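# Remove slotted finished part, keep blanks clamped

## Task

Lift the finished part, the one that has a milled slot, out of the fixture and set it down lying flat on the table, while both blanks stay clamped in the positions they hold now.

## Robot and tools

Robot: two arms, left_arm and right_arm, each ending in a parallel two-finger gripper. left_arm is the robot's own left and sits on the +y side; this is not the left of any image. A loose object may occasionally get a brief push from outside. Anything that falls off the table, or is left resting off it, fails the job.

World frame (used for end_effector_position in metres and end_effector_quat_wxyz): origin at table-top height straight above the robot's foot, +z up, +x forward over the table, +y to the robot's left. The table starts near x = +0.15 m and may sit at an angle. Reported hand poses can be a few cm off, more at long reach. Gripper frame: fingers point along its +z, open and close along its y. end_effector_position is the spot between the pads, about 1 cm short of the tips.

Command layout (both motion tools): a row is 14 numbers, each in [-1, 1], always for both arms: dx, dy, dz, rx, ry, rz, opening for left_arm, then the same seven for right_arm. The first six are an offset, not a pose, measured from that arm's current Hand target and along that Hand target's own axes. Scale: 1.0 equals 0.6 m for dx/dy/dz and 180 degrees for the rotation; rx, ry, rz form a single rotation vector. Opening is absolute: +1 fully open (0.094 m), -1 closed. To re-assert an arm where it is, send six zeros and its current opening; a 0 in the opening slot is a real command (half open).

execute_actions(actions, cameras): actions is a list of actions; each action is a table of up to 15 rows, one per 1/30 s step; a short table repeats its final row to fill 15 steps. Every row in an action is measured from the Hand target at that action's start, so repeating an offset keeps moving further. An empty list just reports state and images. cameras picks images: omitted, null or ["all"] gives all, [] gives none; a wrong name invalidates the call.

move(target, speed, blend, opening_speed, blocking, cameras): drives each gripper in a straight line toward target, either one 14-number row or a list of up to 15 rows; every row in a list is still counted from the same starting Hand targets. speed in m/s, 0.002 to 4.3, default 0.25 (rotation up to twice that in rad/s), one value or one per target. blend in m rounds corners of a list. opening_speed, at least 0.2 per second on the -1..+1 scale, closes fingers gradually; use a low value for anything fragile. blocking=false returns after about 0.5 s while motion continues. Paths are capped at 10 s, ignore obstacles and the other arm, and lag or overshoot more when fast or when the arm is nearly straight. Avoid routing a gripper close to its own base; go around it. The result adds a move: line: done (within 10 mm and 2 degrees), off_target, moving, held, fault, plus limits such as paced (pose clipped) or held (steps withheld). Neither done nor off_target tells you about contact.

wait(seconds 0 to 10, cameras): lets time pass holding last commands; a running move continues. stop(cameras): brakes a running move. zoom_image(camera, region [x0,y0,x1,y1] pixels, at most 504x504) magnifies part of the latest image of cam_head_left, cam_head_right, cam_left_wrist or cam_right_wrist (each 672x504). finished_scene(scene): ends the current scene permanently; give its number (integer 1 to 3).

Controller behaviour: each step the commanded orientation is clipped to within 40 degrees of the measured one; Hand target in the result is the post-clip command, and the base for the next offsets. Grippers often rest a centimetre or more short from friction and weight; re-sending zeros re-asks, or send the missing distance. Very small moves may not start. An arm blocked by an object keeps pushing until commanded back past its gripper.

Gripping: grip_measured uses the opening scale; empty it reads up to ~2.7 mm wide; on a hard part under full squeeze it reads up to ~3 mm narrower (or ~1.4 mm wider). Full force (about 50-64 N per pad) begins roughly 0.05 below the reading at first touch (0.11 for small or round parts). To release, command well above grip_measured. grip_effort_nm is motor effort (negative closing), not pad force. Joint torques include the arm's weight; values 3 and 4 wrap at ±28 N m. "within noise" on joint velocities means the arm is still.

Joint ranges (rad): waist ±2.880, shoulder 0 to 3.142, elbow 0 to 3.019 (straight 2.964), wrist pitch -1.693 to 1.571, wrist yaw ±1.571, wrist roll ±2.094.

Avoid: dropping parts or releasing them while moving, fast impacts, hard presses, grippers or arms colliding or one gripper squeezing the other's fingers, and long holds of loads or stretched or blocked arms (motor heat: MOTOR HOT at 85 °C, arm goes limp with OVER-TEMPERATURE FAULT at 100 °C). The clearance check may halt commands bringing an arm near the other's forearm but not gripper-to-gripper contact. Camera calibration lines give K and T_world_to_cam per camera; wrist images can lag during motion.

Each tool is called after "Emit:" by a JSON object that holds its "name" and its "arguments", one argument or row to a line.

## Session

Emit:
{"name": "execute_actions", "arguments": {
  "actions": []
}}

Scene clock: 0.00 s.
left_arm: end_effector_position=(+0.8222, +0.0392, +0.1305) grip_measured=+1.000 grip_effort_nm=n/a end_effector_quat_wxyz=(+0.077, +0.678, +0.721, -0.121) | right_arm: end_effector_position=(+0.9415, -0.4228, +0.2569) grip_measured=+1.000 grip_effort_nm=n/a end_effector_quat_wxyz=(+0.083, +0.364, +0.919, -0.124)
Joint positions: left_arm=[-2.153 2.198 1.947 -0.523 -0.165 1.421 0.094] | right_arm=[1.817 1.839 1.921 -0.633 0.474 0.565 0.094]
Joint velocities: within noise
Joint torques (N m): no reading
Heat: left arm: hottest shoulder 26 °C; right arm: hottest shoulder 26 °C.
Hand target: left_arm +0.8313, +0.0388, +0.1350; +0.084, +0.677, +0.722, -0.117 | right_arm +0.9510, -0.4254, +0.2623; +0.093, +0.367, +0.918, -0.122
Tool commands: left_gripper/opening=+1.0 right_gripper/opening=+1.0
camera_calibration:
cam_left_wrist: T_world_to_cam=[[-0.995731, -0.062085, 0.0682971, 0.810754], [-0.0352933, 0.939836, 0.339797, -0.0467177], [-0.0852844, 0.335936, -0.938016, 0.302706], [0, 0, 0, 1]] pos_world=[0.83146, -0.00744735, 0.244445]
cam_right_wrist: T_world_to_cam=[[-0.691823, -0.700165, 0.176493, 0.309893], [-0.611761, 0.698202, 0.371838, 0.778461], [-0.383575, 0.149274, -0.911365, 0.784425], [0, 0, 0, 1]] pos_world=[0.991509, -0.443642, 0.370743]

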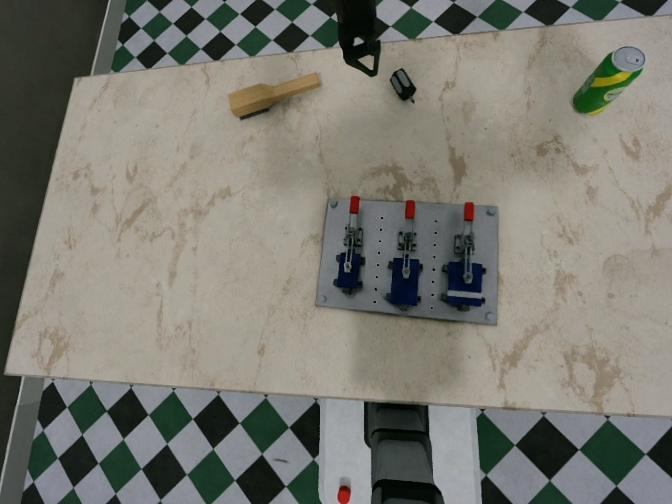

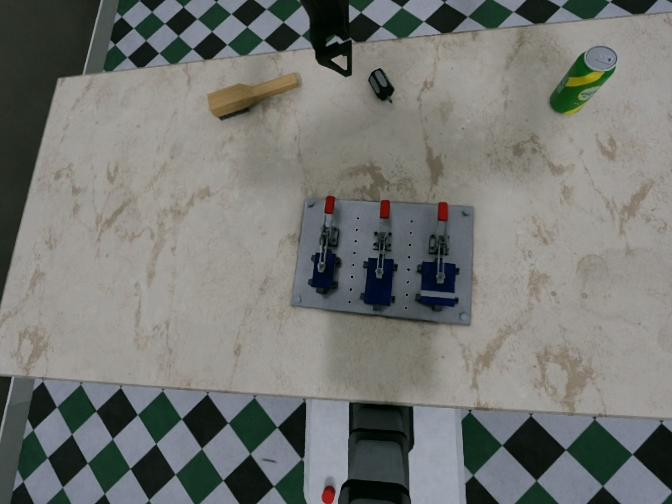

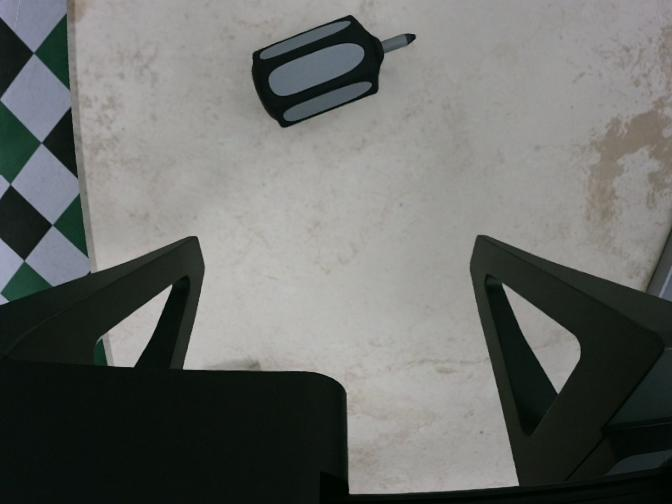

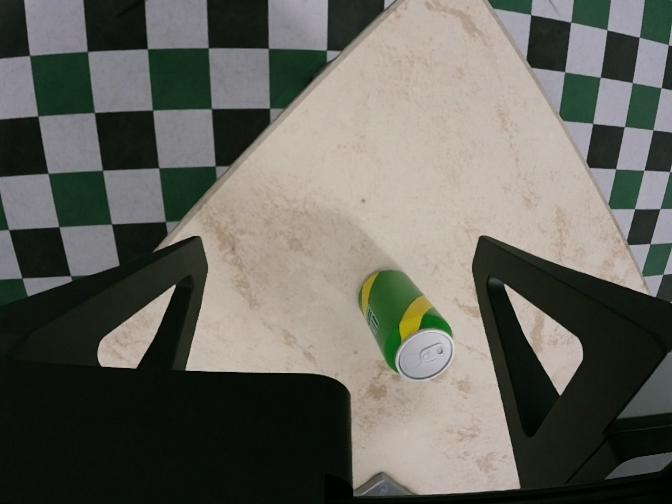

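Emit:
{"name": "move", "arguments": {
  "target": [
    [0,0,0,0,0,0,1, 0.3773,-0.0765,-0.1428,-0.0384,0.032,-0.1062,-0.2],
    [0,0,0,0,0,0,1, 0.8505,-0.1735,-0.0075,-0.0767,0.064,-0.2123,-0.2]
  ],
  "speed": 0.3,
  "blend": [0.06, 0],
  "cameras": ["cam_right_wrist"]
}}

Scene clock: 64.63 s.
left_arm: end_effector_position=(+0.8222, +0.0392, +0.1305) grip_measured=+1.000 grip_effort_nm=0.002 end_effector_quat_wxyz=(+0.077, +0.678, +0.721, -0.121) | right_arm: end_effector_position=(+0.5112, -0.1734, +0.1493) grip_measured=-0.197 grip_effort_nm=-0.090 end_effector_quat_wxyz=(+0.007, -0.051, -0.999, +0.007)
Joint positions: left_arm=[-2.153 2.198 1.947 -0.523 -0.165 1.421 0.094] | right_arm=[2.067 2.029 0.902 0.394 0.4 0.125 0.038]
Joint velocities: within noise
Joint torques (N m): left_arm=[-8.64 -23.53 4.81 0.34 0.28 0.01] | right_arm=[3.66 -11.05 -2.91 0.9 -0.03 -0.21]
Heat: left arm: hottest shoulder 31 °C; right arm: hottest shoulder 33 °C.
Hand target: left_arm +0.8313, +0.0388, +0.1350; +0.084, +0.677, +0.722, -0.117 | right_arm +0.5138, -0.1653, +0.1504; +0.000, +0.044, +0.999, +0.000
Off the commanded pose: left_arm 0.010 m, 1 deg | right_arm 0.009 m, 1 deg.
move: done
camera_calibration:
cam_right_wrist: T_world_to_cam=[[-0.104068, -0.994273, 0.0243104, -0.122867], [-0.789839, 0.0974756, 0.605519, 0.333057], [-0.60442, 0.0438139, -0.79546, 0.561418], [0, 0, 0, 1]] pos_world=[0.589608, -0.179226, 0.2479]
Images, in order (width x height): cam_right_wrist 672x504.

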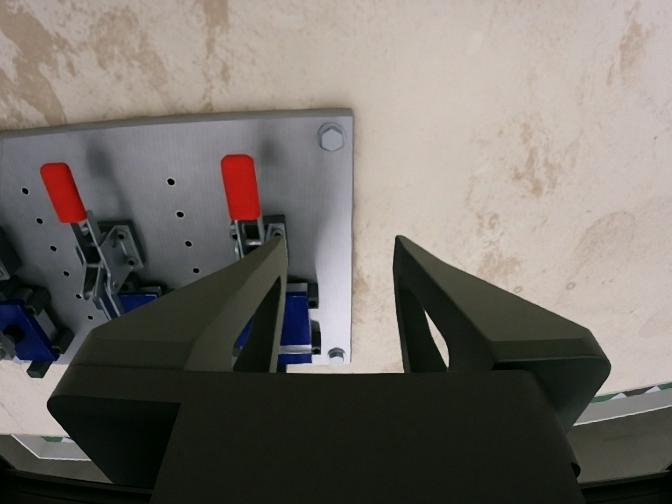

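Emit:
{"name": "move", "arguments": {
  "target": [0,0,0,0,0,0,1, 0.021,0.0875,0.1083,0,0,0,-0.2],
  "speed": 0.15,
  "cameras": ["cam_right_wrist"]
}}

Scene clock: 105.23 s.
left_arm: end_effector_position=(+0.8222, +0.0392, +0.1305) grip_measured=+1.000 grip_effort_nm=-0.007 end_effector_quat_wxyz=(+0.077, +0.678, +0.721, -0.121) | right_arm: end_effector_position=(+0.5106, -0.1199, +0.0850) grip_measured=-0.197 grip_effort_nm=-0.090 end_effector_quat_wxyz=(-0.002, -0.045, -0.999, +0.003)
Joint positions: left_arm=[-2.153 2.198 1.947 -0.523 -0.165 1.421 0.094] | right_arm=[2.113 2.238 1.108 0.402 0.428 0.138 0.038]
Joint velocities: within noise
Joint torques (N m): left_arm=[-8.7 -23.53 4.83 0.31 0.28 0.01] | right_arm=[5.13 -10.46 -2.74 0.5 0.21 0.01]
Heat: left arm: hottest shoulder 32 °C; right arm: hottest shoulder 29 °C.
Hand target: left_arm +0.8313, +0.0388, +0.1350; +0.084, +0.677, +0.722, -0.117 | right_arm +0.5060, -0.1119, +0.0853; +0.000, +0.044, +0.999, +0.000
Off the commanded pose: left_arm 0.010 m, 1 deg | right_arm 0.009 m, 0 deg.
move: done
camera_calibration:
cam_right_wrist: T_world_to_cam=[[-0.0912855, -0.995706, 0.0153664, -0.0741155], [-0.801288, 0.082606, 0.592549, 0.371486], [-0.591274, 0.0417782, -0.805388, 0.501382], [0, 0, 0, 1]] pos_world=[0.587355, -0.125431, 0.184822]
Images, in order (width x height): cam_right_wrist 672x504.

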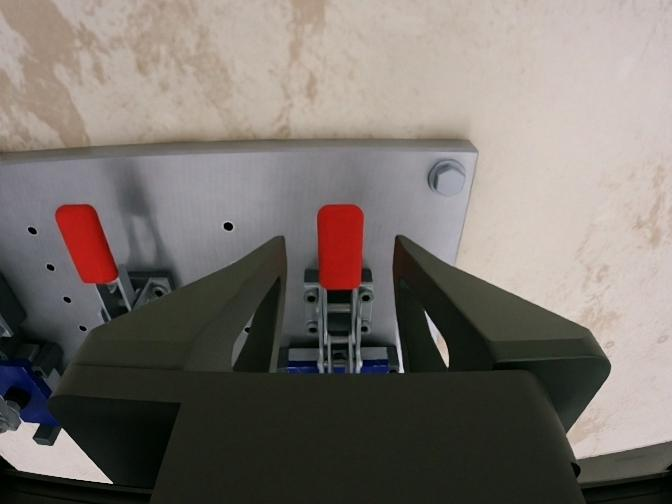

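Emit:
{"name": "move", "arguments": {
  "target": [0,0,0,0,0,0,1, 0.0133,0,0.070,0,0,0,-0.2],
  "speed": 0.08,
  "cameras": ["cam_right_wrist"]
}}

Scene clock: 118.03 s.
left_arm: end_effector_position=(+0.8222, +0.0392, +0.1305) grip_measured=+1.000 grip_effort_nm=-0.002 end_effector_quat_wxyz=(+0.077, +0.678, +0.721, -0.121) | right_arm: end_effector_position=(+0.5038, -0.1098, +0.0497) grip_measured=-0.197 grip_effort_nm=-0.090 end_effector_quat_wxyz=(-0.001, -0.046, -0.999, +0.002)
Joint positions: left_arm=[-2.153 2.198 1.947 -0.523 -0.165 1.421 0.094] | right_arm=[2.103 2.333 1.203 0.404 0.419 0.136 0.038]
Joint velocities: within noise
Joint torques (N m): left_arm=[-8.59 -23.47 4.85 0.31 0.28 0.01] | right_arm=[3.9 -9.82 -2.43 0.96 -0.25 -0.2]
Heat: left arm: hottest shoulder 32 °C; right arm: hottest shoulder 29 °C.
Hand target: left_arm +0.8313, +0.0388, +0.1350; +0.084, +0.677, +0.722, -0.117 | right_arm +0.4978, -0.1112, +0.0434; -0.001, +0.044, +0.999, +0.000
Off the commanded pose: left_arm 0.010 m, 1 deg | right_arm 0.009 m, 0 deg.
move: done
camera_calibration:
cam_right_wrist: T_world_to_cam=[[-0.0952456, -0.995361, 0.013598, -0.0621193], [-0.799977, 0.0846646, 0.594028, 0.385651], [-0.592423, 0.0457004, -0.80433, 0.46954], [0, 0, 0, 1]] pos_world=[0.580762, -0.11594, 0.149422]
Images, in order (width x height): cam_right_wrist 672x504.

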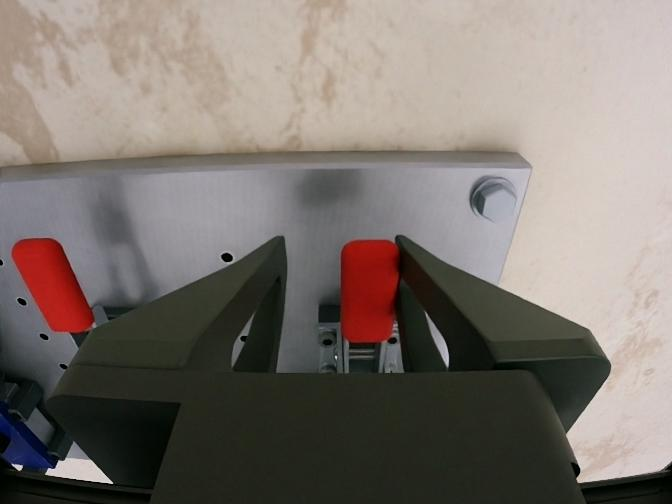

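Emit:
{"name": "move", "arguments": {
  "target": [0,0,0,0,0,0,1, 0,-0.0165,0.0108,0,0,0,-0.2],
  "speed": 0.04,
  "cameras": ["cam_right_wrist"]
}}

Scene clock: 124.83 s.
left_arm: end_effector_position=(+0.8222, +0.0392, +0.1305) grip_measured=+1.000 grip_effort_nm=-0.007 end_effector_quat_wxyz=(+0.077, +0.678, +0.721, -0.121) | right_arm: end_effector_position=(+0.5025, -0.1132, +0.0439) grip_measured=-0.197 grip_effort_nm=-0.090 end_effector_quat_wxyz=(-0.001, -0.045, -0.999, -0.004)
Joint positions: left_arm=[-2.153 2.198 1.947 -0.523 -0.165 1.421 0.094] | right_arm=[2.09 2.343 1.21 0.411 0.397 0.122 0.038]
Joint velocities: within noise
Joint torques (N m): left_arm=[-8.53 -23.47 4.86 0.34 0.28 0.01] | right_arm=[3.55 -9.99 -2.86 1.06 -0.07 -0.24]
Heat: left arm: hottest shoulder 32 °C; right arm: hottest shoulder 29 °C.
Hand target: left_arm +0.8313, +0.0388, +0.1350; +0.084, +0.677, +0.722, -0.117 | right_arm +0.4971, -0.1211, +0.0370; +0.000, +0.044, +0.999, +0.000
Off the commanded pose: left_arm 0.010 m, 1 deg | right_arm 0.012 m, 0 deg.
move: off_target (right_arm)
camera_calibration:
cam_right_wrist: T_world_to_cam=[[-0.0913901, -0.995813, 0.00194465, -0.0668956], [-0.800316, 0.0746103, 0.594918, 0.387242], [-0.592572, 0.0528133, -0.803784, 0.465019], [0, 0, 0, 1]] pos_world=[0.57936, -0.120067, 0.143528]
Images, in order (width x height): cam_right_wrist 672x504.

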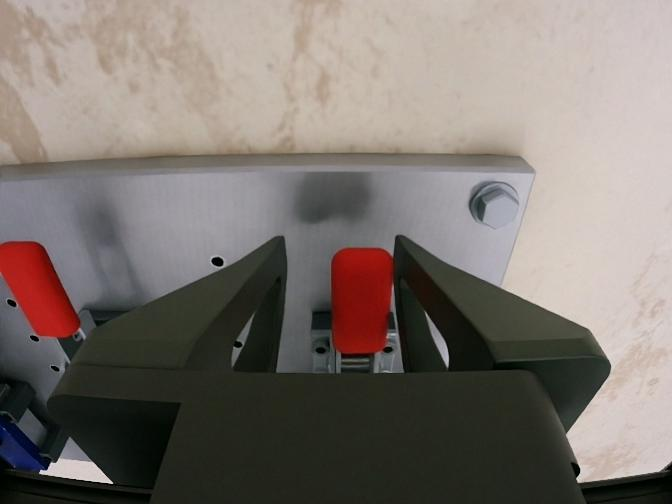

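Emit:
{"name": "move", "arguments": {
  "target": [0,0,0,0,0,0,1, 0.001,-0.0122,0.001,0,0,0,-0.2],
  "speed": 0.04,
  "cameras": ["cam_right_wrist"]
}}

Scene clock: 132.30 s.
left_arm: end_effector_position=(+0.8222, +0.0392, +0.1305) grip_measured=+1.000 grip_effort_nm=-0.002 end_effector_quat_wxyz=(+0.077, +0.678, +0.721, -0.121) | right_arm: end_effector_position=(+0.5043, -0.1197, +0.0411) grip_measured=-0.197 grip_effort_nm=-0.090 end_effector_quat_wxyz=(-0.003, -0.046, -0.999, -0.004)
Joint positions: left_arm=[-2.153 2.198 1.947 -0.523 -0.165 1.421 0.094] | right_arm=[2.077 2.343 1.21 0.42 0.388 0.113 0.038]
Joint velocities: within noise
Joint torques (N m): left_arm=[-8.59 -23.47 4.83 0.32 0.28 0.01] | right_arm=[3.02 -10.29 -3.62 0.91 -0.06 -0.2]
Heat: left arm: hottest shoulder 32 °C; right arm: hottest shoulder 29 °C.
Hand target: left_arm +0.8313, +0.0388, +0.1350; +0.084, +0.677, +0.722, -0.117 | right_arm +0.4958, -0.1282, +0.0364; +0.000, +0.044, +0.999, +0.000
Off the commanded pose: left_arm 0.010 m, 1 deg | right_arm 0.013 m, 1 deg.
move: off_target (right_arm)
camera_calibration:
cam_right_wrist: T_world_to_cam=[[-0.0939267, -0.995578, 0.00159238, -0.0719945], [-0.802996, 0.0767031, 0.591028, 0.392635], [-0.588536, 0.0542346, -0.80665, 0.462378], [0, 0, 0, 1]] pos_world=[0.580648, -0.126869, 0.141033]
Images, in order (width x height): cam_right_wrist 672x504.

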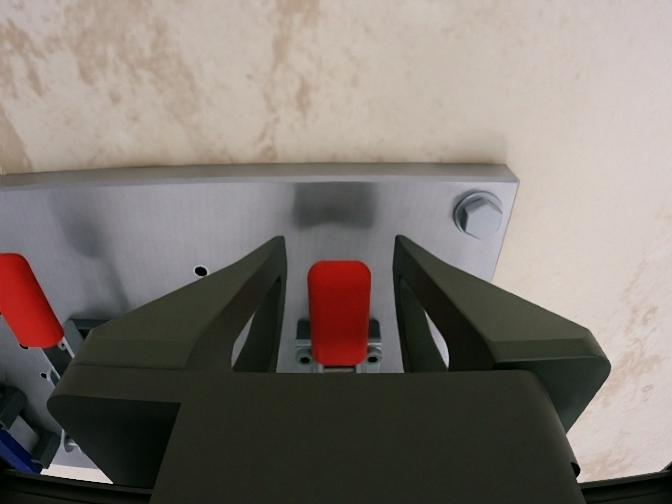

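Emit:
{"name": "move", "arguments": {
  "target": [
    [0,0,0,0,0,0,1, 0,0,0,0,0,0,-0.8],
    [0,0,0,0,0,0,1, 0.0033,0,-0.0733,0,0,0,-0.8]
  ],
  "speed": 0.06,
  "opening_speed": 0.8,
  "cameras": ["cam_right_wrist"]
}}

Scene clock: 149.47 s.
left_arm: end_effector_position=(+0.8222, +0.0392, +0.1305) grip_measured=+1.000 grip_effort_nm=-0.002 end_effector_quat_wxyz=(+0.077, +0.678, +0.721, -0.121) | right_arm: end_effector_position=(+0.4921, -0.1198, +0.0617) grip_measured=-0.670 grip_effort_nm=-0.969 end_effector_quat_wxyz=(+0.001, -0.043, -0.999, -0.008)
Joint positions: left_arm=[-2.153 2.198 1.947 -0.523 -0.165 1.421 0.094] | right_arm=[2.09 2.307 1.137 0.445 0.388 0.121 0.015]
Joint velocities: within noise
Joint torques (N m): left_arm=[-8.59 -23.47 4.82 0.31 0.29 0.01] | right_arm=[4.37 -14.39 -7.79 0.68 0.75 -0.02]
Heat: left arm: hottest shoulder 33 °C; right arm: hottest shoulder 29 °C.
Hand target: left_arm +0.8313, +0.0388, +0.1350; +0.084, +0.677, +0.722, -0.117 | right_arm +0.4940, -0.1282, +0.0803; +0.000, +0.044, +0.999, +0.000
Off the commanded pose: left_arm 0.010 m, 1 deg | right_arm 0.020 m, 1 deg.
move: off_target (right_arm)
camera_calibration:
cam_right_wrist: T_world_to_cam=[[-0.0889123, -0.996016, -0.00685638, -0.0751529], [-0.798588, 0.067171, 0.598118, 0.366931], [-0.595275, 0.0586555, -0.801379, 0.475447], [0, 0, 0, 1]] pos_world=[0.569367, -0.127388, 0.16103]
Images, in order (width x height): cam_right_wrist 672x504.

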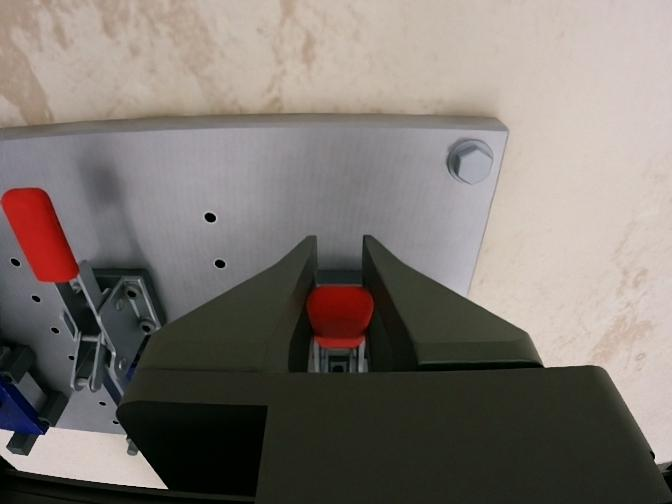

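Emit:
{"name": "move", "arguments": {
  "target": [
    [0,0,0,0,0,0,1, 0.045,0,-0.0183,0,0,0,-0.8],
    [0,0,0,0,0,0,1, 0.10,0,-0.0283,0,0,0,-0.8]
  ],
  "speed": 0.06,
  "cameras": ["cam_right_wrist"]
}}

Scene clock: 156.57 s.
left_arm: end_effector_position=(+0.8222, +0.0392, +0.1305) grip_measured=+1.000 grip_effort_nm=0.002 end_effector_quat_wxyz=(+0.077, +0.678, +0.721, -0.121) | right_arm: end_effector_position=(+0.4776, -0.1193, +0.0725) grip_measured=-0.671 grip_effort_nm=-0.979 end_effector_quat_wxyz=(-0.033, -0.058, -0.998, -0.008)
Joint positions: left_arm=[-2.153 2.198 1.947 -0.523 -0.165 1.421 0.094] | right_arm=[2.102 2.327 1.068 0.605 0.404 0.129 0.015]
Joint velocities: within noise
Joint torques (N m): left_arm=[-8.64 -23.47 4.85 0.31 0.28 0.01] | right_arm=[5.3 -11.22 -12.08 0.66 0.89 0.06]
Heat: left arm: hottest shoulder 33 °C; right arm: hottest shoulder 29 °C.
Hand target: left_arm +0.8313, +0.0388, +0.1350; +0.084, +0.677, +0.722, -0.117 | right_arm +0.4341, -0.1228, +0.0973; +0.000, +0.044, +0.999, +0.000
Off the commanded pose: left_arm 0.010 m, 1 deg | right_arm 0.050 m, 4 deg.
move: off_target (right_arm)
camera_calibration:
cam_right_wrist: T_world_to_cam=[[-0.118355, -0.992926, -0.00951979, -0.0613004], [-0.835061, 0.0943412, 0.542008, 0.373544], [-0.537276, 0.0720989, -0.840319, 0.45214], [0, 0, 0, 1]] pos_world=[0.5476, -0.128706, 0.176895]
Images, in order (width x height): cam_right_wrist 672x504.

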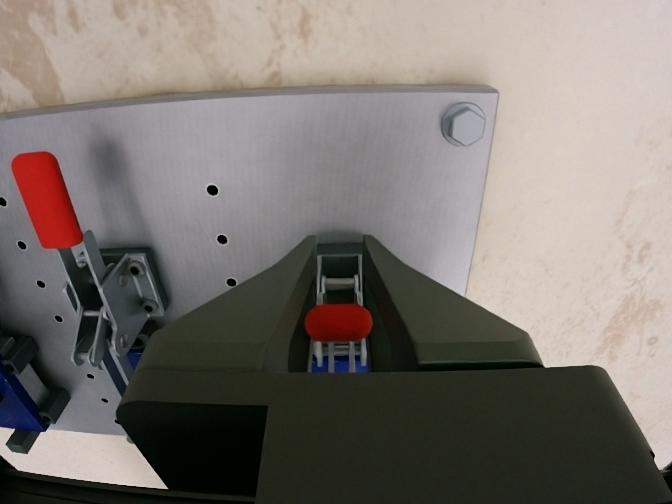

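Emit:
{"name": "move", "arguments": {
  "target": [0,0,0,0,0,0,1, 0.05,0,-0.005,0,0,0,-0.8],
  "speed": 0.06,
  "cameras": ["cam_right_wrist"]
}}

Scene clock: 163.60 s.
left_arm: end_effector_position=(+0.8222, +0.0392, +0.1305) grip_measured=+1.000 grip_effort_nm=-0.002 end_effector_quat_wxyz=(+0.077, +0.678, +0.721, -0.121) | right_arm: end_effector_position=(+0.4715, -0.1191, +0.0749) grip_measured=-0.671 grip_effort_nm=-0.974 end_effector_quat_wxyz=(-0.053, -0.065, -0.996, -0.005)
Joint positions: left_arm=[-2.153 2.198 1.947 -0.523 -0.165 1.421 0.094] | right_arm=[2.107 2.349 1.047 0.689 0.417 0.129 0.015]
Joint velocities: within noise
Joint torques (N m): left_arm=[-8.64 -23.41 4.85 0.31 0.28 0.01] | right_arm=[5.6 -9.17 -13.56 0.39 0.74 0.13]
Heat: left arm: hottest shoulder 33 °C; right arm: hottest shoulder 29 °C.
Hand target: left_arm +0.8313, +0.0388, +0.1350; +0.084, +0.677, +0.722, -0.117 | right_arm +0.4043, -0.1201, +0.1004; +0.000, +0.044, +0.999, +0.000
Off the commanded pose: left_arm 0.010 m, 1 deg | right_arm 0.072 m, 7 deg.
move: off_target (right_arm)
camera_calibration:
cam_right_wrist: T_world_to_cam=[[-0.132493, -0.991154, -0.00775383, -0.0550741], [-0.854226, 0.110214, 0.508086, 0.380602], [-0.502737, 0.0739413, -0.861272, 0.436367], [0, 0, 0, 1]] pos_world=[0.537201, -0.1288, 0.182025]
Images, in order (width x height): cam_right_wrist 672x504.

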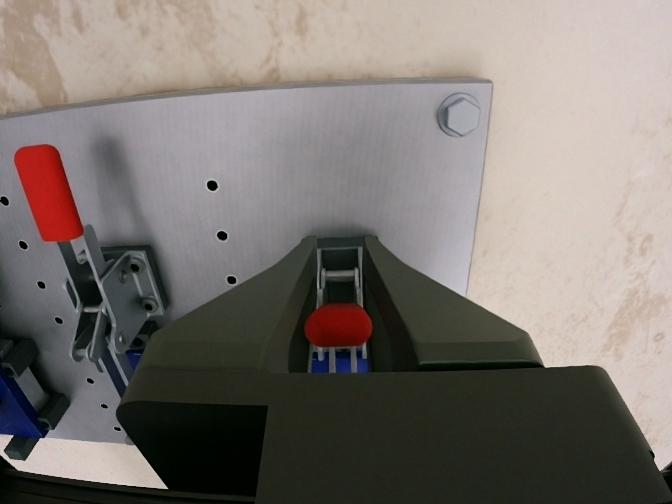

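Emit:
{"name": "move", "arguments": {
  "target": [
    [0,0,0,0,0,0,1,-0.087,0.0025,0.0433,0,0,0,-0.8],
    [0,0,0,0,0,0,1,-0.087,0.0025,0.0433,0,0,0,-0.3],
    [0,0,0,0,0,0,1,-0.128,0.003,-0.0233,0,0,0,-0.3],
    [0,0,0,0,0,0,1,-0.128,0.003,-0.1743,0,0,0,-0.3],
    [0,0,0,0,0,0,1,0.1332,0.0053,-0.0827,0,-0.222,0,1],
    [0,0,0,0,0,0,1,0.0947,0.0053,0.0323,0,-0.222,0,1]
  ],
  "speed": [0.12,0.1,0.1,0.25,0.3,0.12],
  "blend": [0,0,0.01,0.03,0,0],
  "cameras": ["cam_right_wrist"]
}}

Scene clock: 207.63 s.
left_arm: end_effector_position=(+0.8222, +0.0392, +0.1305) grip_measured=+1.000 grip_effort_nm=0.002 end_effector_quat_wxyz=(+0.077, +0.678, +0.721, -0.121) | right_arm: end_effector_position=(+0.3519, -0.1038, +0.0830) grip_measured=+0.997 grip_effort_nm=0.198 end_effector_quat_wxyz=(-0.237, -0.049, -0.970, +0.018)
Joint positions: left_arm=[-2.153 2.198 1.947 -0.523 -0.165 1.421 0.094] | right_arm=[2.175 2.829 1.051 1.569 0.513 -0.063 0.094]
Joint velocities: within noise
Joint torques (N m): left_arm=[-8.59 -23.53 4.85 0.32 0.29 0.01] | right_arm=[2.96 -4.13 -6.27 2.04 -0.08 -0.2]
Heat: left arm: hottest shoulder 33 °C; right arm: hottest elbow 32 °C.
Hand target: left_arm +0.8313, +0.0388, +0.1350; +0.084, +0.677, +0.722, -0.117 | right_arm +0.3479, -0.1120, +0.0810; +0.341, +0.041, +0.939, -0.015
Off the commanded pose: left_arm 0.010 m, 1 deg | right_arm 0.009 m, 13 deg.
joint sent to its limit (right arm) — joint 4 (wrist pitch), upper limit. The joint targets are off in orientation, not in position.
move: off_target (right_arm); target 2's new opening was sent with right_arm's hand 0.018 m and 3 deg from that target; target 5's new opening was sent with right_arm's hand 0.007 m and 18 deg from that target
camera_calibration:
cam_right_wrist: T_world_to_cam=[[-0.109568, -0.993804, 0.0186815, -0.0661556], [-0.981104, 0.111144, 0.158372, 0.346456], [-0.159467, -0.000976062, -0.987203, 0.263997], [0, 0, 0, 1]] pos_world=[0.37476, -0.103995, 0.206986]
Images, in order (width x height): cam_right_wrist 672x504.

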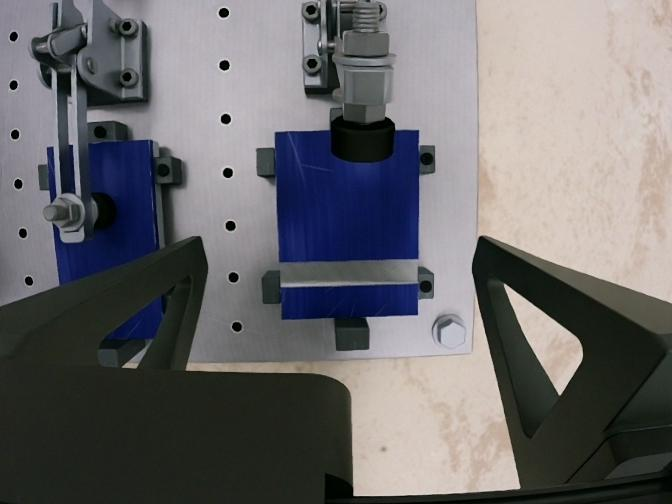

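Emit:
{"name": "move", "arguments": {
  "target": [0,0,0,0,0,0,1,0.0168,-0.0075,0.0468,0,0,0,1],
  "speed": 0.08,
  "cameras": ["cam_right_wrist"]
}}

Scene clock: 264.20 s.
left_arm: end_effector_position=(+0.8222, +0.0392, +0.1305) grip_measured=+1.000 grip_effort_nm=0.002 end_effector_quat_wxyz=(+0.077, +0.678, +0.721, -0.121) | right_arm: end_effector_position=(+0.3623, -0.1088, +0.0549) grip_measured=+0.997 grip_effort_nm=0.203 end_effector_quat_wxyz=(-0.257, -0.046, -0.965, +0.011)
Joint positions: left_arm=[-2.153 2.198 1.947 -0.523 -0.165 1.421 0.094] | right_arm=[2.126 2.867 1.139 1.569 0.446 -0.095 0.094]
Joint velocities: within noise
Joint torques (N m): left_arm=[-8.59 -23.41 4.85 0.34 0.28 0.01] | right_arm=[2.78 -3.84 -6.19 2.13 -0.11 -0.2]
Heat: left arm: hottest shoulder 33 °C; right arm: hottest elbow 28 °C.
Hand target: left_arm +0.8313, +0.0388, +0.1350; +0.084, +0.677, +0.722, -0.117 | right_arm +0.3578, -0.1174, +0.0531; +0.341, +0.041, +0.939, -0.015
Off the commanded pose: left_arm 0.010 m, 1 deg | right_arm 0.010 m, 10 deg.
joint sent to its limit (right arm) — joint 4 (wrist pitch), upper limit. The joint targets are off in orientation, not in position.
move: off_target (right_arm)
camera_calibration:
cam_right_wrist: T_world_to_cam=[[-0.101845, -0.994785, 0.00555621, -0.0716621], [-0.98777, 0.101786, 0.118113, 0.365158], [-0.118062, 0.00654093, -0.992985, 0.223982], [0, 0, 0, 1]] pos_world=[0.379838, -0.109922, 0.179679]
Images, in order (width x height): cam_right_wrist 672x504.

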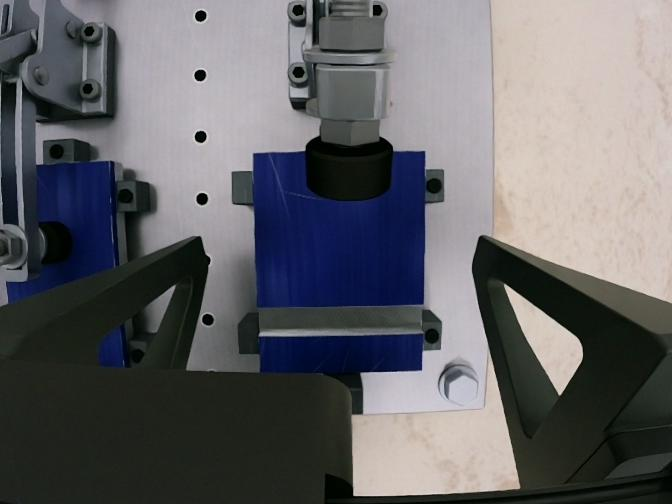

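Emit:
{"name": "move", "arguments": {
  "target": [
    [0,0,0,0,0,0,1,0.0097,0,0.0245,0,0,0,1],
    [0,0,0,0,0,0,1,0.0097,0,0.0245,0,0,0,0.0]
  ],
  "speed": 0.05,
  "opening_speed": 0.8,
  "cameras": ["cam_right_wrist"]
}}

Scene clock: 284.33 s.
left_arm: end_effector_position=(+0.8222, +0.0392, +0.1305) grip_measured=+1.000 grip_effort_nm=-0.007 end_effector_quat_wxyz=(+0.077, +0.678, +0.721, -0.121) | right_arm: end_effector_position=(+0.3674, -0.1091, +0.0398) grip_measured=+0.275 grip_effort_nm=-0.974 end_effector_quat_wxyz=(-0.270, -0.044, -0.962, +0.009)
Joint positions: left_arm=[-2.153 2.198 1.947 -0.523 -0.165 1.421 0.094] | right_arm=[2.106 2.894 1.195 1.57 0.417 -0.112 0.06]
Joint velocities: within noise
Joint torques (N m): left_arm=[-8.64 -23.41 4.85 0.31 0.28 0.01] | right_arm=[2.67 -3.84 -6.02 2.13 -0.08 -0.18]
Heat: left arm: hottest shoulder 34 °C; right arm: hottest shoulder 27 °C.
Hand target: left_arm +0.8313, +0.0388, +0.1350; +0.084, +0.677, +0.722, -0.117 | right_arm +0.3627, -0.1179, +0.0380; +0.341, +0.041, +0.939, -0.015
Off the commanded pose: left_arm 0.010 m, 1 deg | right_arm 0.010 m, 9 deg.
joint sent to its limit (right arm) — joint 4 (wrist pitch), upper limit. The joint targets are off in orientation, not in position.
move: off_target (right_arm); target 2's new opening was sent with right_arm's hand 0.010 m and 9 deg from that target
camera_calibration:
cam_right_wrist: T_world_to_cam=[[-0.0965997, -0.995323, 0.000934282, -0.0732083], [-0.99116, 0.0962814, 0.0912812, 0.37375], [-0.0909442, 0.00789172, -0.995825, 0.199952], [0, 0, 0, 1]] pos_world=[0.381558, -0.110429, 0.165069]
Images, in order (width x height): cam_right_wrist 672x504.

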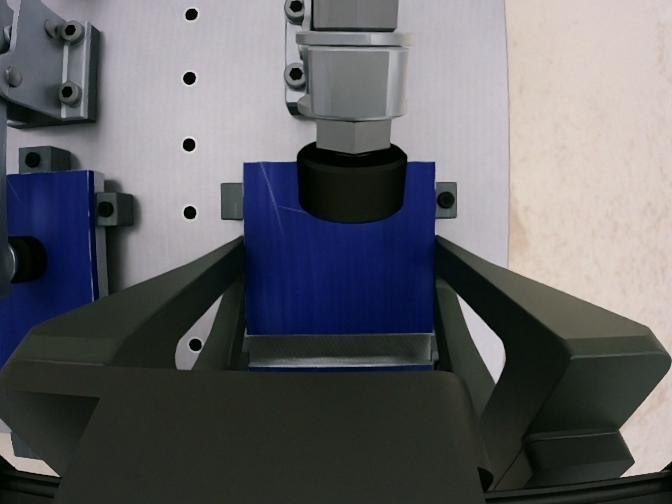

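Emit:
{"name": "move", "arguments": {
  "target": [0,0,0,0,0,0,1,-0.0557,0,-0.0664,0,0,0,0.0],
  "speed": 0.08,
  "cameras": ["cam_right_wrist"]
}}

Scene clock: 297.07 s.
left_arm: end_effector_position=(+0.8222, +0.0392, +0.1305) grip_measured=+1.000 grip_effort_nm=-0.007 end_effector_quat_wxyz=(+0.077, +0.678, +0.721, -0.121) | right_arm: end_effector_position=(+0.3672, -0.1221, +0.0756) grip_measured=+0.275 grip_effort_nm=-0.979 end_effector_quat_wxyz=(-0.245, -0.047, -0.968, +0.027)
Joint positions: left_arm=[-2.153 2.198 1.947 -0.523 -0.165 1.421 0.094] | right_arm=[2.129 2.808 1.056 1.57 0.483 -0.091 0.06]
Joint velocities: within noise
Joint torques (N m): left_arm=[-8.64 -23.53 4.85 0.29 0.28 0.01] | right_arm=[5.01 -6.07 -9.91 2.04 0.17 0.04]
Heat: left arm: hottest shoulder 34 °C; right arm: hottest shoulder 27 °C.
Hand target: left_arm +0.8313, +0.0388, +0.1350; +0.084, +0.677, +0.722, -0.117 | right_arm +0.3628, -0.1179, +0.0900; +0.341, +0.041, +0.939, -0.015
Off the commanded pose: left_arm 0.010 m, 1 deg | right_arm 0.016 m, 12 deg.
joint sent to its limit (right arm) — joint 4 (wrist pitch), upper limit. The joint targets are off in orientation, not in position.
move: off_target (right_arm)
camera_calibration:
cam_right_wrist: T_world_to_cam=[[-0.110946, -0.993135, 0.0370682, -0.0833641], [-0.983338, 0.115103, 0.140703, 0.367322], [-0.144003, -0.0208401, -0.989358, 0.251132], [0, 0, 0, 1]] pos_world=[0.388117, -0.119838, 0.199867]
Images, in order (width x height): cam_right_wrist 672x504.

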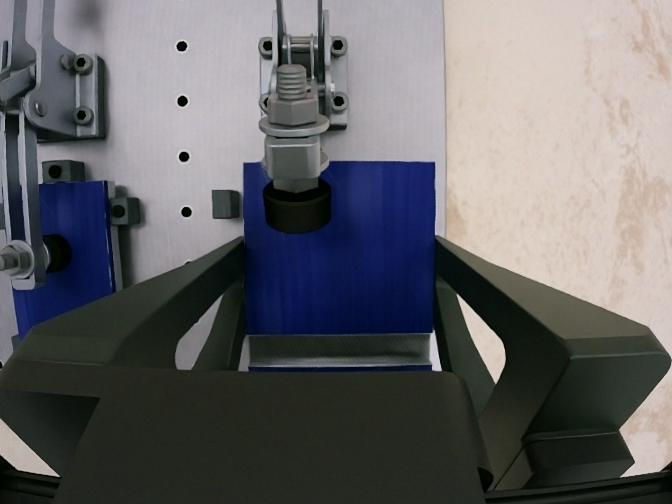

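Emit:
{"name": "move", "arguments": {
  "target": [
    [0,0,0,0,0,0,1,0.062,0,-0.0563,0,0,0,0.0],
    [0,0,0,0,0,0,1,0.0168,0,-0.123,0,0,0,0.0],
    [0,0,0,0,0,0,1,-0.046,-0.1643,-0.0922,0,0,0,0.0],
    [0,0,0,0,0,0,1,-0.203,-0.2443,0.0833,0,0.05,0,0.0]
  ],
  "speed": [0.12, 0.2, 0.2, 0.2],
  "blend": [0.01, 0.03, 0.03, 0],
  "cameras": ["cam_right_wrist"]
}}

Scene clock: 328.83 s.
left_arm: end_effector_position=(+0.8222, +0.0392, +0.1305) grip_measured=+1.000 grip_effort_nm=-0.002 end_effector_quat_wxyz=(+0.077, +0.678, +0.721, -0.121) | right_arm: end_effector_position=(+0.4776, -0.2713, +0.1291) grip_measured=+0.275 grip_effort_nm=-0.979 end_effector_quat_wxyz=(-0.271, -0.047, -0.961, +0.010)
Joint positions: left_arm=[-2.153 2.198 1.947 -0.523 -0.165 1.421 0.094] | right_arm=[1.815 2.404 0.789 1.498 0.13 -0.144 0.06]
Joint velocities: within noise
Joint torques (N m): left_arm=[-8.59 -23.53 4.83 0.34 0.28 0.01] | right_arm=[-0.38 -8.35 -7.1 1.31 -0.13 -0.2]
Heat: left arm: hottest shoulder 34 °C; right arm: hottest elbow 28 °C.
Hand target: left_arm +0.8313, +0.0388, +0.1350; +0.084, +0.677, +0.722, -0.117 | right_arm +0.4748, -0.2747, +0.1299; +0.266, +0.042, +0.963, -0.012
Off the commanded pose: left_arm 0.010 m, 1 deg | right_arm 0.005 m, 1 deg.
move: done; blend cut to 0.0242 m at target 2
camera_calibration:
cam_right_wrist: T_world_to_cam=[[-0.10267, -0.994715, -0.0000220478, -0.220913], [-0.990781, 0.102262, 0.0888609, 0.49232], [-0.088389, 0.0091452, -0.996044, 0.299306], [0, 0, 0, 1]] pos_world=[0.491555, -0.272828, 0.254369]
Images, in order (width x height): cam_right_wrist 672x504.

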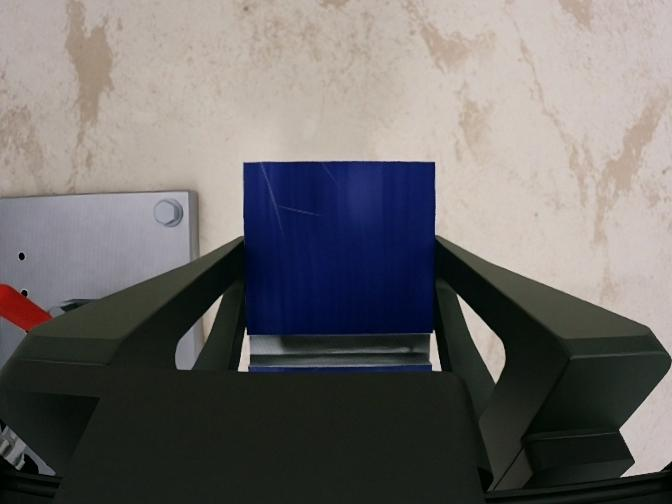

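Emit:
{"name": "move", "arguments": {
  "target": [0,0,0,0,0,0,1,0.0883,-0.0249,0.1511,0,0.003,0,0.0],
  "speed": 0.13,
  "cameras": []
}}

Scene clock: 349.37 s.
left_arm: end_effector_position=(+0.8222, +0.0392, +0.1305) grip_measured=+1.000 grip_effort_nm=-0.007 end_effector_quat_wxyz=(+0.077, +0.678, +0.721, -0.121) | right_arm: end_effector_position=(+0.4830, -0.2868, +0.0276) grip_measured=+0.275 grip_effort_nm=-0.979 end_effector_quat_wxyz=(-0.270, -0.047, -0.962, +0.010)
Joint positions: left_arm=[-2.153 2.198 1.947 -0.523 -0.165 1.421 0.094] | right_arm=[1.746 2.565 1.09 1.356 0.062 -0.152 0.06]
Joint velocities: within noise
Joint torques (N m): left_arm=[-8.59 -23.47 4.83 0.29 0.28 0.01] | right_arm=[-0.91 -7.65 -5.81 1.31 -0.13 -0.22]
Heat: left arm: hottest shoulder 34 °C; right arm: hottest elbow 28 °C.
Hand target: left_arm +0.8313, +0.0388, +0.1350; +0.084, +0.677, +0.722, -0.117 | right_arm +0.4747, -0.2899, +0.0250; +0.262, +0.043, +0.964, -0.012
Off the commanded pose: left_arm 0.010 m, 1 deg | right_arm 0.009 m, 1 deg.
move: done
No camera images: "cameras" was empty.

Emit:
{"name": "move", "arguments": {
  "target": [0,0,0,0,0,0,1,0.0077,0,0.0129,0,0,0,0.0],
  "speed": 0.04,
  "cameras": []
}}

Emit:
{"name": "move", "arguments": {
  "target": [0,0,0,0,0,0,1,0.0043,0,0.0071,0,0,0,0.0],
  "speed": 0.04,
  "cameras": ["cam_right_wrist"]
}}

Scene clock: 358.97 s.
left_arm: end_effector_position=(+0.8222, +0.0392, +0.1305) grip_measured=+1.000 grip_effort_nm=-0.002 end_effector_quat_wxyz=(+0.077, +0.678, +0.721, -0.121) | right_arm: end_effector_position=(+0.4832, -0.2852, +0.0189) grip_measured=+0.275 grip_effort_nm=-0.974 end_effector_quat_wxyz=(-0.270, -0.046, -0.962, +0.009)
Joint positions: left_arm=[-2.153 2.198 1.947 -0.523 -0.165 1.421 0.094] | right_arm=[1.746 2.581 1.118 1.344 0.06 -0.154 0.06]
Joint velocities: within noise
Joint torques (N m): left_arm=[-8.64 -23.47 4.83 0.32 0.28 0.01] | right_arm=[-0.97 -7.41 -5.63 1.4 -0.14 -0.19]
Heat: left arm: hottest shoulder 34 °C; right arm: hottest elbow 28 °C.
Hand target: left_arm +0.8313, +0.0388, +0.1350; +0.084, +0.677, +0.722, -0.117 | right_arm +0.4747, -0.2899, +0.0159; +0.262, +0.042, +0.964, -0.012
Off the commanded pose: left_arm 0.010 m, 1 deg | right_arm 0.010 m, 1 deg.
move: done
No camera images: "cameras" was empty.

Scene clock: 359.67 s.
left_arm: end_effector_position=(+0.8222, +0.0392, +0.1305) grip_measured=+1.000 grip_effort_nm=-0.002 end_effector_quat_wxyz=(+0.077, +0.678, +0.721, -0.121) | right_arm: end_effector_position=(+0.4840, -0.2851, +0.0150) grip_measured=+0.275 grip_effort_nm=-0.979 end_effector_quat_wxyz=(-0.270, -0.046, -0.962, +0.009)
Joint positions: left_arm=[-2.153 2.198 1.947 -0.523 -0.165 1.421 0.094] | right_arm=[1.745 2.588 1.132 1.339 0.058 -0.154 0.06]
Joint velocities: within noise
Joint torques (N m): left_arm=[-8.59 -23.47 4.83 0.32 0.28 0.01] | right_arm=[-1.08 -7.41 -5.39 1.29 -0.14 -0.19]
Heat: left arm: hottest shoulder 34 °C; right arm: hottest elbow 28 °C.
Hand target: left_arm +0.8313, +0.0388, +0.1350; +0.084, +0.677, +0.722, -0.117 | right_arm +0.4745, -0.2899, +0.0109; +0.262, +0.042, +0.964, -0.012
Off the commanded pose: left_arm 0.010 m, 1 deg | right_arm 0.011 m, 1 deg.
move: off_target (right_arm)
camera_calibration:
cam_right_wrist: T_world_to_cam=[[-0.0999538, -0.994992, -0.000931621, -0.235393], [-0.990961, 0.0994647, 0.0900121, 0.509349], [-0.0894686, 0.00992025, -0.99594, 0.187096], [0, 0, 0, 1]] pos_world=[0.497956, -0.286732, 0.14027]
Images, in order (width x height): cam_right_wrist 672x504.

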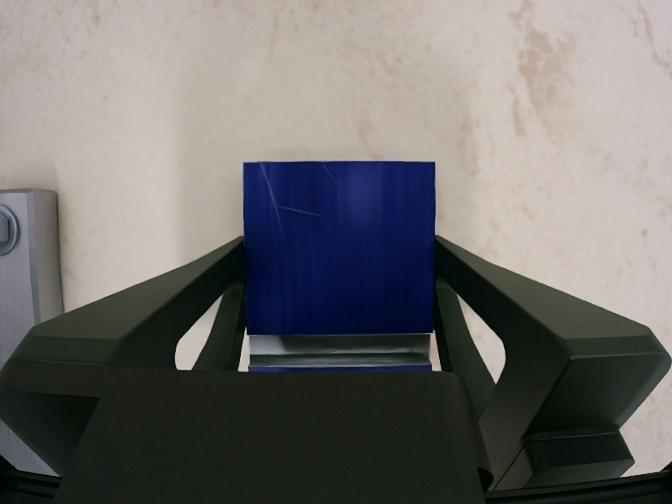

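Emit:
{"name": "move", "arguments": {
  "target": [0,0,0,0,0,0,1,0.0043,0,0.0071,0,0,0,0.0],
  "speed": 0.04,
  "cameras": []
}}

Emit:
{"name": "move", "arguments": {
  "target": [0,0,0,0,0,0,1,0.0034,0,0.0057,0,0,0,0.0],
  "speed": 0.04,
  "cameras": []
}}

Scene clock: 365.20 s.
left_arm: end_effector_position=(+0.8222, +0.0392, +0.1305) grip_measured=+1.000 grip_effort_nm=-0.007 end_effector_quat_wxyz=(+0.077, +0.678, +0.721, -0.121) | right_arm: end_effector_position=(+0.4841, -0.2850, +0.0149) grip_measured=+0.275 grip_effort_nm=-0.979 end_effector_quat_wxyz=(-0.271, -0.046, -0.962, +0.009)
Joint positions: left_arm=[-2.153 2.198 1.947 -0.523 -0.165 1.421 0.094] | right_arm=[1.745 2.589 1.133 1.339 0.058 -0.154 0.06]
Joint velocities: within noise
Joint torques (N m): left_arm=[-8.7 -23.47 4.85 0.32 0.28 0.01] | right_arm=[-1.14 -6.71 -4.07 1.01 -0.18 -0.19]
Heat: left arm: hottest shoulder 34 °C; right arm: hottest elbow 28 °C.
Hand target: left_arm +0.8313, +0.0388, +0.1350; +0.084, +0.677, +0.722, -0.117 | right_arm +0.4745, -0.2899, +0.0060; +0.262, +0.043, +0.964, -0.012
Off the commanded pose: left_arm 0.010 m, 1 deg | right_arm 0.014 m, 1 deg.
move: off_target (right_arm)
No camera images: "cameras" was empty.

Scene clock: 365.90 s.
left_arm: end_effector_position=(+0.8222, +0.0392, +0.1305) grip_measured=+1.000 grip_effort_nm=-0.002 end_effector_quat_wxyz=(+0.077, +0.678, +0.721, -0.121) | right_arm: end_effector_position=(+0.4841, -0.2850, +0.0146) grip_measured=+0.275 grip_effort_nm=-0.979 end_effector_quat_wxyz=(-0.271, -0.046, -0.962, +0.009)
Joint positions: left_arm=[-2.153 2.198 1.947 -0.523 -0.165 1.421 0.094] | right_arm=[1.745 2.589 1.134 1.339 0.058 -0.154 0.06]
Joint velocities: within noise
Joint torques (N m): left_arm=[-8.7 -23.53 4.81 0.31 0.28 0.01] | right_arm=[-1.32 -6.24 -3.12 0.8 -0.21 -0.19]
Heat: left arm: hottest shoulder 34 °C; right arm: hottest elbow 28 °C.
Hand target: left_arm +0.8313, +0.0388, +0.1350; +0.084, +0.677, +0.722, -0.117 | right_arm +0.4744, -0.2898, +0.0019; +0.262, +0.043, +0.964, -0.012
Off the commanded pose: left_arm 0.010 m, 1 deg | right_arm 0.017 m, 1 deg.
move: off_target (right_arm)
No camera images: "cameras" was empty.

Emit:
{"name": "move", "arguments": {
  "target": [
    [0,0,0,0,0,0,1,-0.006,0,-0.010,0,0,0,0.0],
    [0,0,0,0,0,0,1,-0.006,0,-0.010,0,0,0,0.65],
    [0,0,0,0,0,0,1,-0.1176,0,-0.1957,0,0,0,0.65]
  ],
  "speed": [0.04,0.05,0.12],
  "opening_speed": 0.8,
  "cameras": ["cam_right_wrist", "cam_head_left"]
}}

Scene clock: 375.27 s.
left_arm: end_effector_position=(+0.8222, +0.0392, +0.1305) grip_measured=+1.000 grip_effort_nm=-0.002 end_effector_quat_wxyz=(+0.077, +0.678, +0.721, -0.121) | right_arm: end_effector_position=(+0.4794, -0.2955, +0.1271) grip_measured=+0.647 grip_effort_nm=0.198 end_effector_quat_wxyz=(-0.263, -0.046, -0.964, +0.015)
Joint positions: left_arm=[-2.153 2.198 1.947 -0.523 -0.165 1.421 0.094] | right_arm=[1.762 2.374 0.783 1.461 0.092 -0.154 0.077]
Joint velocities: within noise
Joint torques (N m): left_arm=[-8.64 -23.41 4.83 0.32 0.28 0.01] | right_arm=[0.38 -9.35 -9.26 2.33 0.14 -0.12]
Heat: left arm: hottest shoulder 34 °C; right arm: hottest elbow 28 °C.
Hand target: left_arm +0.8313, +0.0388, +0.1350; +0.084, +0.677, +0.722, -0.117 | right_arm +0.4758, -0.2900, +0.1389; +0.262, +0.043, +0.964, -0.012
Off the commanded pose: left_arm 0.010 m, 1 deg | right_arm 0.014 m, 1 deg.
move: off_target (right_arm); target 2's new opening was sent with right_arm's hand 0.012 m and 1 deg from that target
camera_calibration:
cam_right_wrist: T_world_to_cam=[[-0.104024, -0.994497, 0.012421, -0.245657], [-0.988912, 0.104755, 0.10526, 0.494454], [-0.105982, -0.00133373, -0.994367, 0.302769], [0, 0, 0, 1]] pos_world=[0.495505, -0.295698, 0.252069]
Images, in order (width x height): cam_head_left 672x504, cam_right_wrist 672x504.

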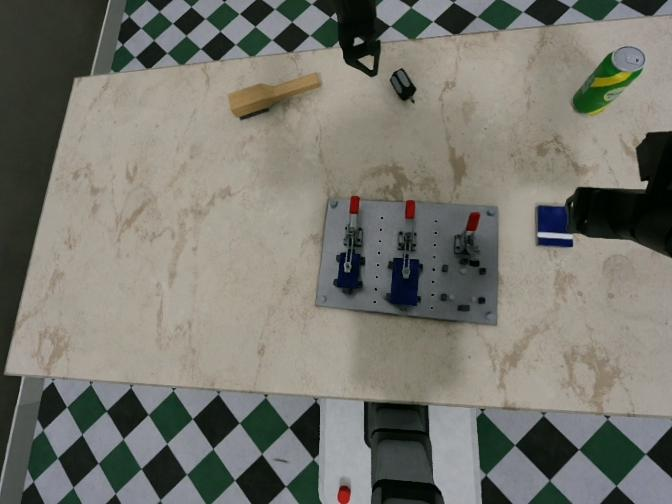

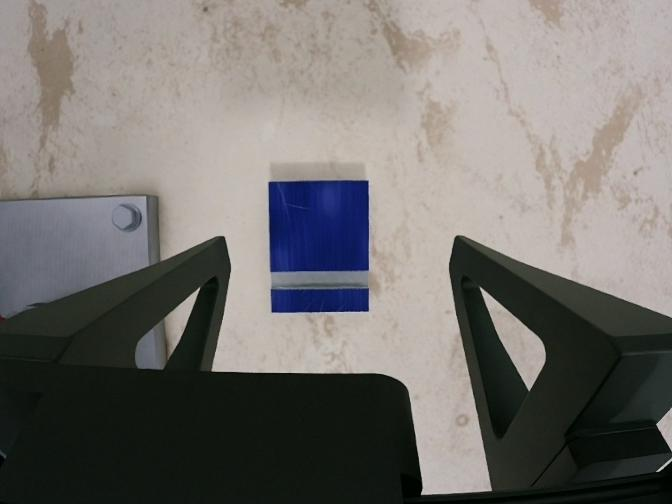

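Part lies flat on the table; both blanks remain clamped.

Emit:
{"name": "finished_scene", "arguments": {
  "scene": 3
}}

The scene is finished: the task was done.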